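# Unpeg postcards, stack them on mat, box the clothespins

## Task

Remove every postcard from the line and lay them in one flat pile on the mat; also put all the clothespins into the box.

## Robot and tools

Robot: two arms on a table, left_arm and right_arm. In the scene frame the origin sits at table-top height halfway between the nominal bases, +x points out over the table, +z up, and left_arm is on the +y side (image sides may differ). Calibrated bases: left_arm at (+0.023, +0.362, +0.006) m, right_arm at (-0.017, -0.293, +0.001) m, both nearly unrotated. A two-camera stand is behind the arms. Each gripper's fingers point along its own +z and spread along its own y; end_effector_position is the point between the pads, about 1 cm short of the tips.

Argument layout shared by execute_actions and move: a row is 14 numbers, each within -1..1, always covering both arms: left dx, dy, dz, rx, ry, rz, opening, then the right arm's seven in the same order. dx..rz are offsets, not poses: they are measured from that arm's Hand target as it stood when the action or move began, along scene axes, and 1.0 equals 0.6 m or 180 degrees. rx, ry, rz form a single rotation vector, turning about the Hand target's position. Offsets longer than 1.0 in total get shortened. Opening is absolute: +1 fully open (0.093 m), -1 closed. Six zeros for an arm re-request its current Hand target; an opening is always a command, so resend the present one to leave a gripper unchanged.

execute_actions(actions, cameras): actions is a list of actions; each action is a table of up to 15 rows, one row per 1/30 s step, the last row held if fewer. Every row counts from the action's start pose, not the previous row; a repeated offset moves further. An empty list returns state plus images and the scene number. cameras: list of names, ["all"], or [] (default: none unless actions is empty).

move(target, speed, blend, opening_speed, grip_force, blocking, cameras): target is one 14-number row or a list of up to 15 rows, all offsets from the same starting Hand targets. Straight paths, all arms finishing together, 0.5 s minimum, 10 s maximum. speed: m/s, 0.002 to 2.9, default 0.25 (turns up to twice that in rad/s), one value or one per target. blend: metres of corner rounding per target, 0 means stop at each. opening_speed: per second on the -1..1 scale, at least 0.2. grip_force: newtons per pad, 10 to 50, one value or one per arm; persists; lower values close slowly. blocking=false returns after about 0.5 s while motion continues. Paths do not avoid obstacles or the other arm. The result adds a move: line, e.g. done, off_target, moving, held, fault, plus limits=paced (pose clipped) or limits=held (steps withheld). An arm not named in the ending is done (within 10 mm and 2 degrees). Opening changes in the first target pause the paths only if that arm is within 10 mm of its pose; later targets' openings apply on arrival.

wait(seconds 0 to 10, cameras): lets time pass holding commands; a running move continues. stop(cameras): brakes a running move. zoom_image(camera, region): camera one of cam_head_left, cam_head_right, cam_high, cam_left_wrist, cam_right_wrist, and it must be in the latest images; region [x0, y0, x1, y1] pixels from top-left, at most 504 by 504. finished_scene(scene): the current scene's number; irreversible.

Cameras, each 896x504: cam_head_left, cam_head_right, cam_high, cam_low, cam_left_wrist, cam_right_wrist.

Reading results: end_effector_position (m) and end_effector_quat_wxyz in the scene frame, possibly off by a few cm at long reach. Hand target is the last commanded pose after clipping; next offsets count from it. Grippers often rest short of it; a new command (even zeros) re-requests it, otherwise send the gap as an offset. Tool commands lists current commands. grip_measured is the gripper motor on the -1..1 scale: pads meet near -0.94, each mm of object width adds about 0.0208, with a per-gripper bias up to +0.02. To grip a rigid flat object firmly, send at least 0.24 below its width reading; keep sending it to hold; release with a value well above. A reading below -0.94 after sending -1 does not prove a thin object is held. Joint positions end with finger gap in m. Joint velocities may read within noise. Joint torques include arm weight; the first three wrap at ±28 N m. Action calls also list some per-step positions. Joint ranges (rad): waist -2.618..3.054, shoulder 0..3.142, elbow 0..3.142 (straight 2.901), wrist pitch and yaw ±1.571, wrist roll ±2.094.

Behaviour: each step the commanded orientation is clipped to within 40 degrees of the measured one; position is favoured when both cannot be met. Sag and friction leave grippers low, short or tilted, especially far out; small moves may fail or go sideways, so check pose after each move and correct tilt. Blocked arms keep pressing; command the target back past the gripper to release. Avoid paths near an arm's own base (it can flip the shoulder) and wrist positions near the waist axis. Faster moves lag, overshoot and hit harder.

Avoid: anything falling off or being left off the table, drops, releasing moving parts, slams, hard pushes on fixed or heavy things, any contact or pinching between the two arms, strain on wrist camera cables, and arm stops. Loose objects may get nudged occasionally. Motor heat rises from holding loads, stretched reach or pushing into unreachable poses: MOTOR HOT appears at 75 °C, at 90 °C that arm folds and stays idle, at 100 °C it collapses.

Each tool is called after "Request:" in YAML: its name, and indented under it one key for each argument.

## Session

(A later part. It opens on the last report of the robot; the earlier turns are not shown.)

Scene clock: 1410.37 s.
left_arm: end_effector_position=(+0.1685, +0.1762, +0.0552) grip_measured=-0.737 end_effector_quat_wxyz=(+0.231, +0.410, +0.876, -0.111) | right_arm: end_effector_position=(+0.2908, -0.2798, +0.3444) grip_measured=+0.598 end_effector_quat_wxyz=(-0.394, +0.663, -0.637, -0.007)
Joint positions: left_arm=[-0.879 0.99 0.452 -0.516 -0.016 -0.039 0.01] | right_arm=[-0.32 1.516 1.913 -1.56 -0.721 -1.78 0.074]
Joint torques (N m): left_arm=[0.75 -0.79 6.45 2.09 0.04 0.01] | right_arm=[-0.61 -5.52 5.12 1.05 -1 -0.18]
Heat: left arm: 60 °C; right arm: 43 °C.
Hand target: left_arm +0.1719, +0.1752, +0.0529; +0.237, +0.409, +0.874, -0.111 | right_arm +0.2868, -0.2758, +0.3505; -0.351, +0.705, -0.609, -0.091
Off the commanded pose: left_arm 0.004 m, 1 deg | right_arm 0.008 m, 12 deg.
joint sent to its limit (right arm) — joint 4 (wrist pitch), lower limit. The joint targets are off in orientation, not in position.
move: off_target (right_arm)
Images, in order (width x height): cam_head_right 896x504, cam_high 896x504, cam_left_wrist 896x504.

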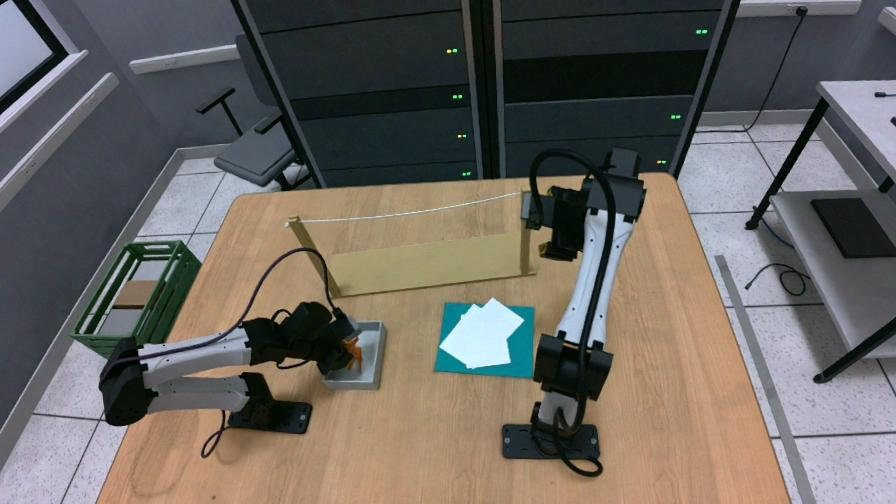

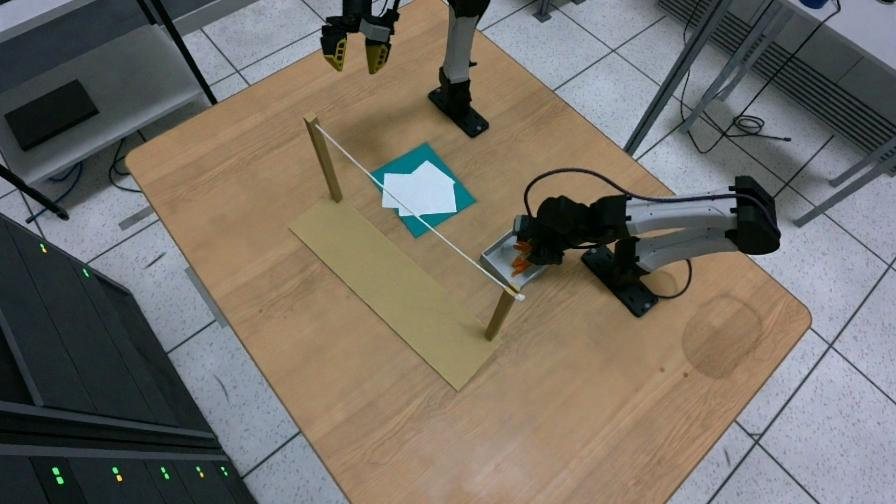

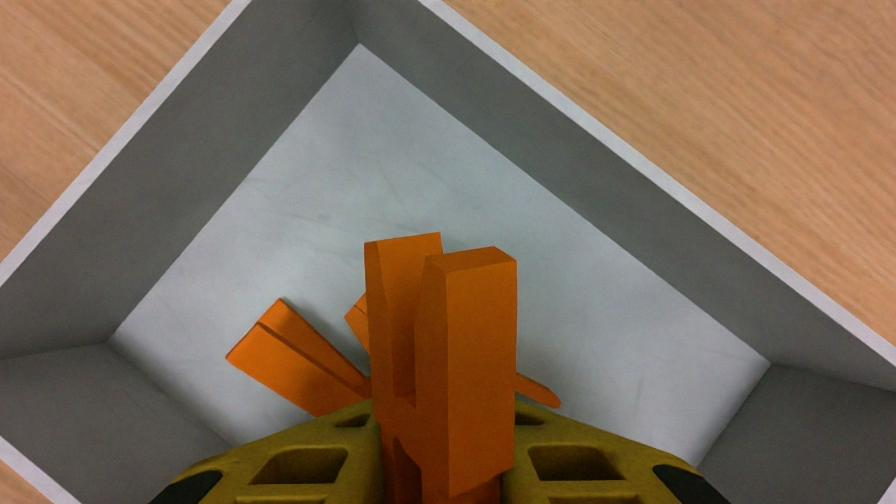

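Request:
move:
  target: [0,0,0,0,0,0,0.1,0,0,0,0,0,0,0.6]

Request:
move:
  target: [-0.02,0.02,0.25,0,0,0,0.1,0,0,0,0,0,0,0.6]
  speed: 0.12
  cameras: ["cam_left_wrist","cam_head_right","cam_high"]

Scene clock: 1415.73 s.
left_arm: end_effector_position=(+0.1687, +0.1759, +0.0553) grip_measured=+0.098 end_effector_quat_wxyz=(+0.231, +0.410, +0.875, -0.111) | right_arm: end_effector_position=(+0.2908, -0.2798, +0.3444) grip_measured=+0.598 end_effector_quat_wxyz=(-0.394, +0.663, -0.637, -0.007)
Joint positions: left_arm=[-0.879 0.99 0.452 -0.514 -0.016 -0.039 0.05] | right_arm=[-0.32 1.516 1.913 -1.56 -0.721 -1.78 0.074]
Joint torques (N m): left_arm=[0.76 -0.73 6.48 2.08 0.08 0] | right_arm=[-0.46 -5.42 5.22 1.1 -0.99 -0.18]
Heat: left arm: 58 °C; right arm: 43 °C.
Hand target: left_arm +0.1719, +0.1752, +0.0529; +0.237, +0.409, +0.874, -0.111 | right_arm +0.2868, -0.2758, +0.3505; -0.351, +0.705, -0.609, -0.091
Off the commanded pose: left_arm 0.004 m, 1 deg | right_arm 0.008 m, 12 deg.
joint sent to its limit (right arm) — joint 4 (wrist pitch), lower limit. The joint targets are off in orientation, not in position.
move: off_target (right_arm)

Scene clock: 1417.77 s.
left_arm: end_effector_position=(+0.1586, +0.1891, +0.1943) grip_measured=+0.098 end_effector_quat_wxyz=(+0.230, +0.410, +0.876, -0.111) | right_arm: end_effector_position=(+0.2908, -0.2798, +0.3444) grip_measured=+0.598 end_effector_quat_wxyz=(-0.394, +0.663, -0.637, -0.007)
Joint positions: left_arm=[-0.879 0.919 0.986 -1.122 -0.016 -0.039 0.05] | right_arm=[-0.32 1.516 1.913 -1.56 -0.721 -1.78 0.074]
Joint torques (N m): left_arm=[-0.36 -0.34 10.03 1.58 -0.02 -0.12] | right_arm=[-0.44 -5.5 5.15 1.12 -1.01 -0.16]
Heat: left arm: 57 °C; right arm: 43 °C.
Hand target: left_arm +0.1600, +0.1872, +0.2029; +0.237, +0.409, +0.874, -0.111 | right_arm +0.2868, -0.2758, +0.3505; -0.351, +0.705, -0.609, -0.091
Off the commanded pose: left_arm 0.009 m, 1 deg | right_arm 0.008 m, 12 deg.
joint sent to its limit (right arm) — joint 4 (wrist pitch), lower limit. The joint targets are off in orientation, not in position.
move: off_target (right_arm)
Images, in order (width x height): cam_head_right 896x504, cam_high 896x504, cam_left_wrist 896x504.

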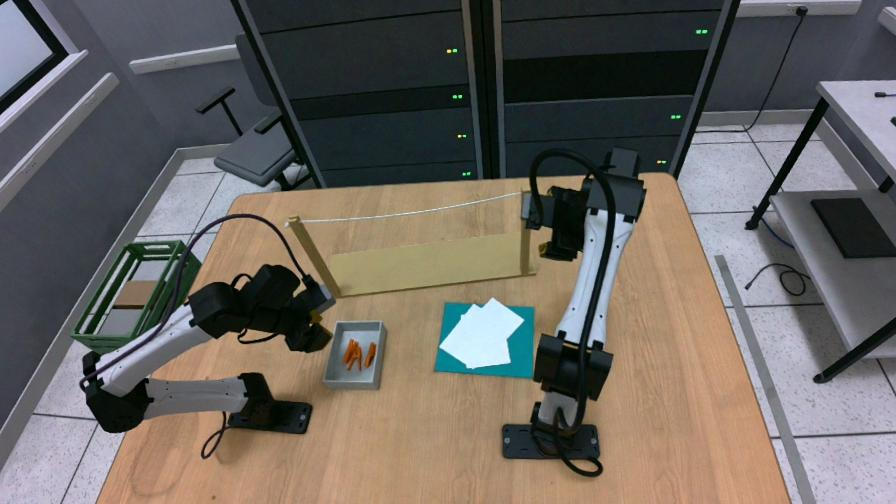

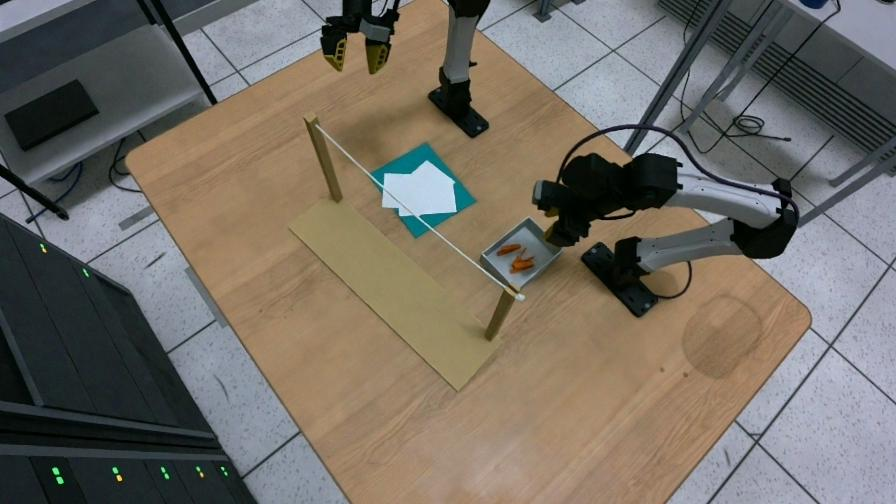

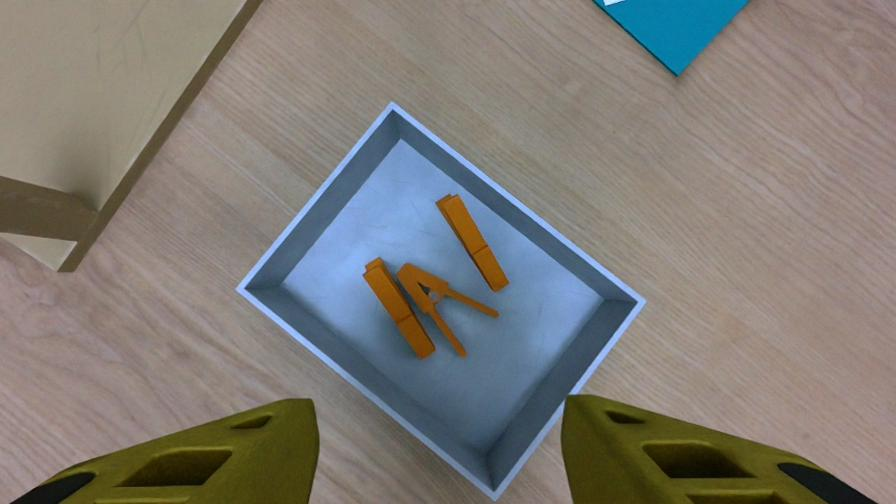

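All three in. Done.

Request:
finished_scene:
  scene: 1

The scene is finished: the task was done.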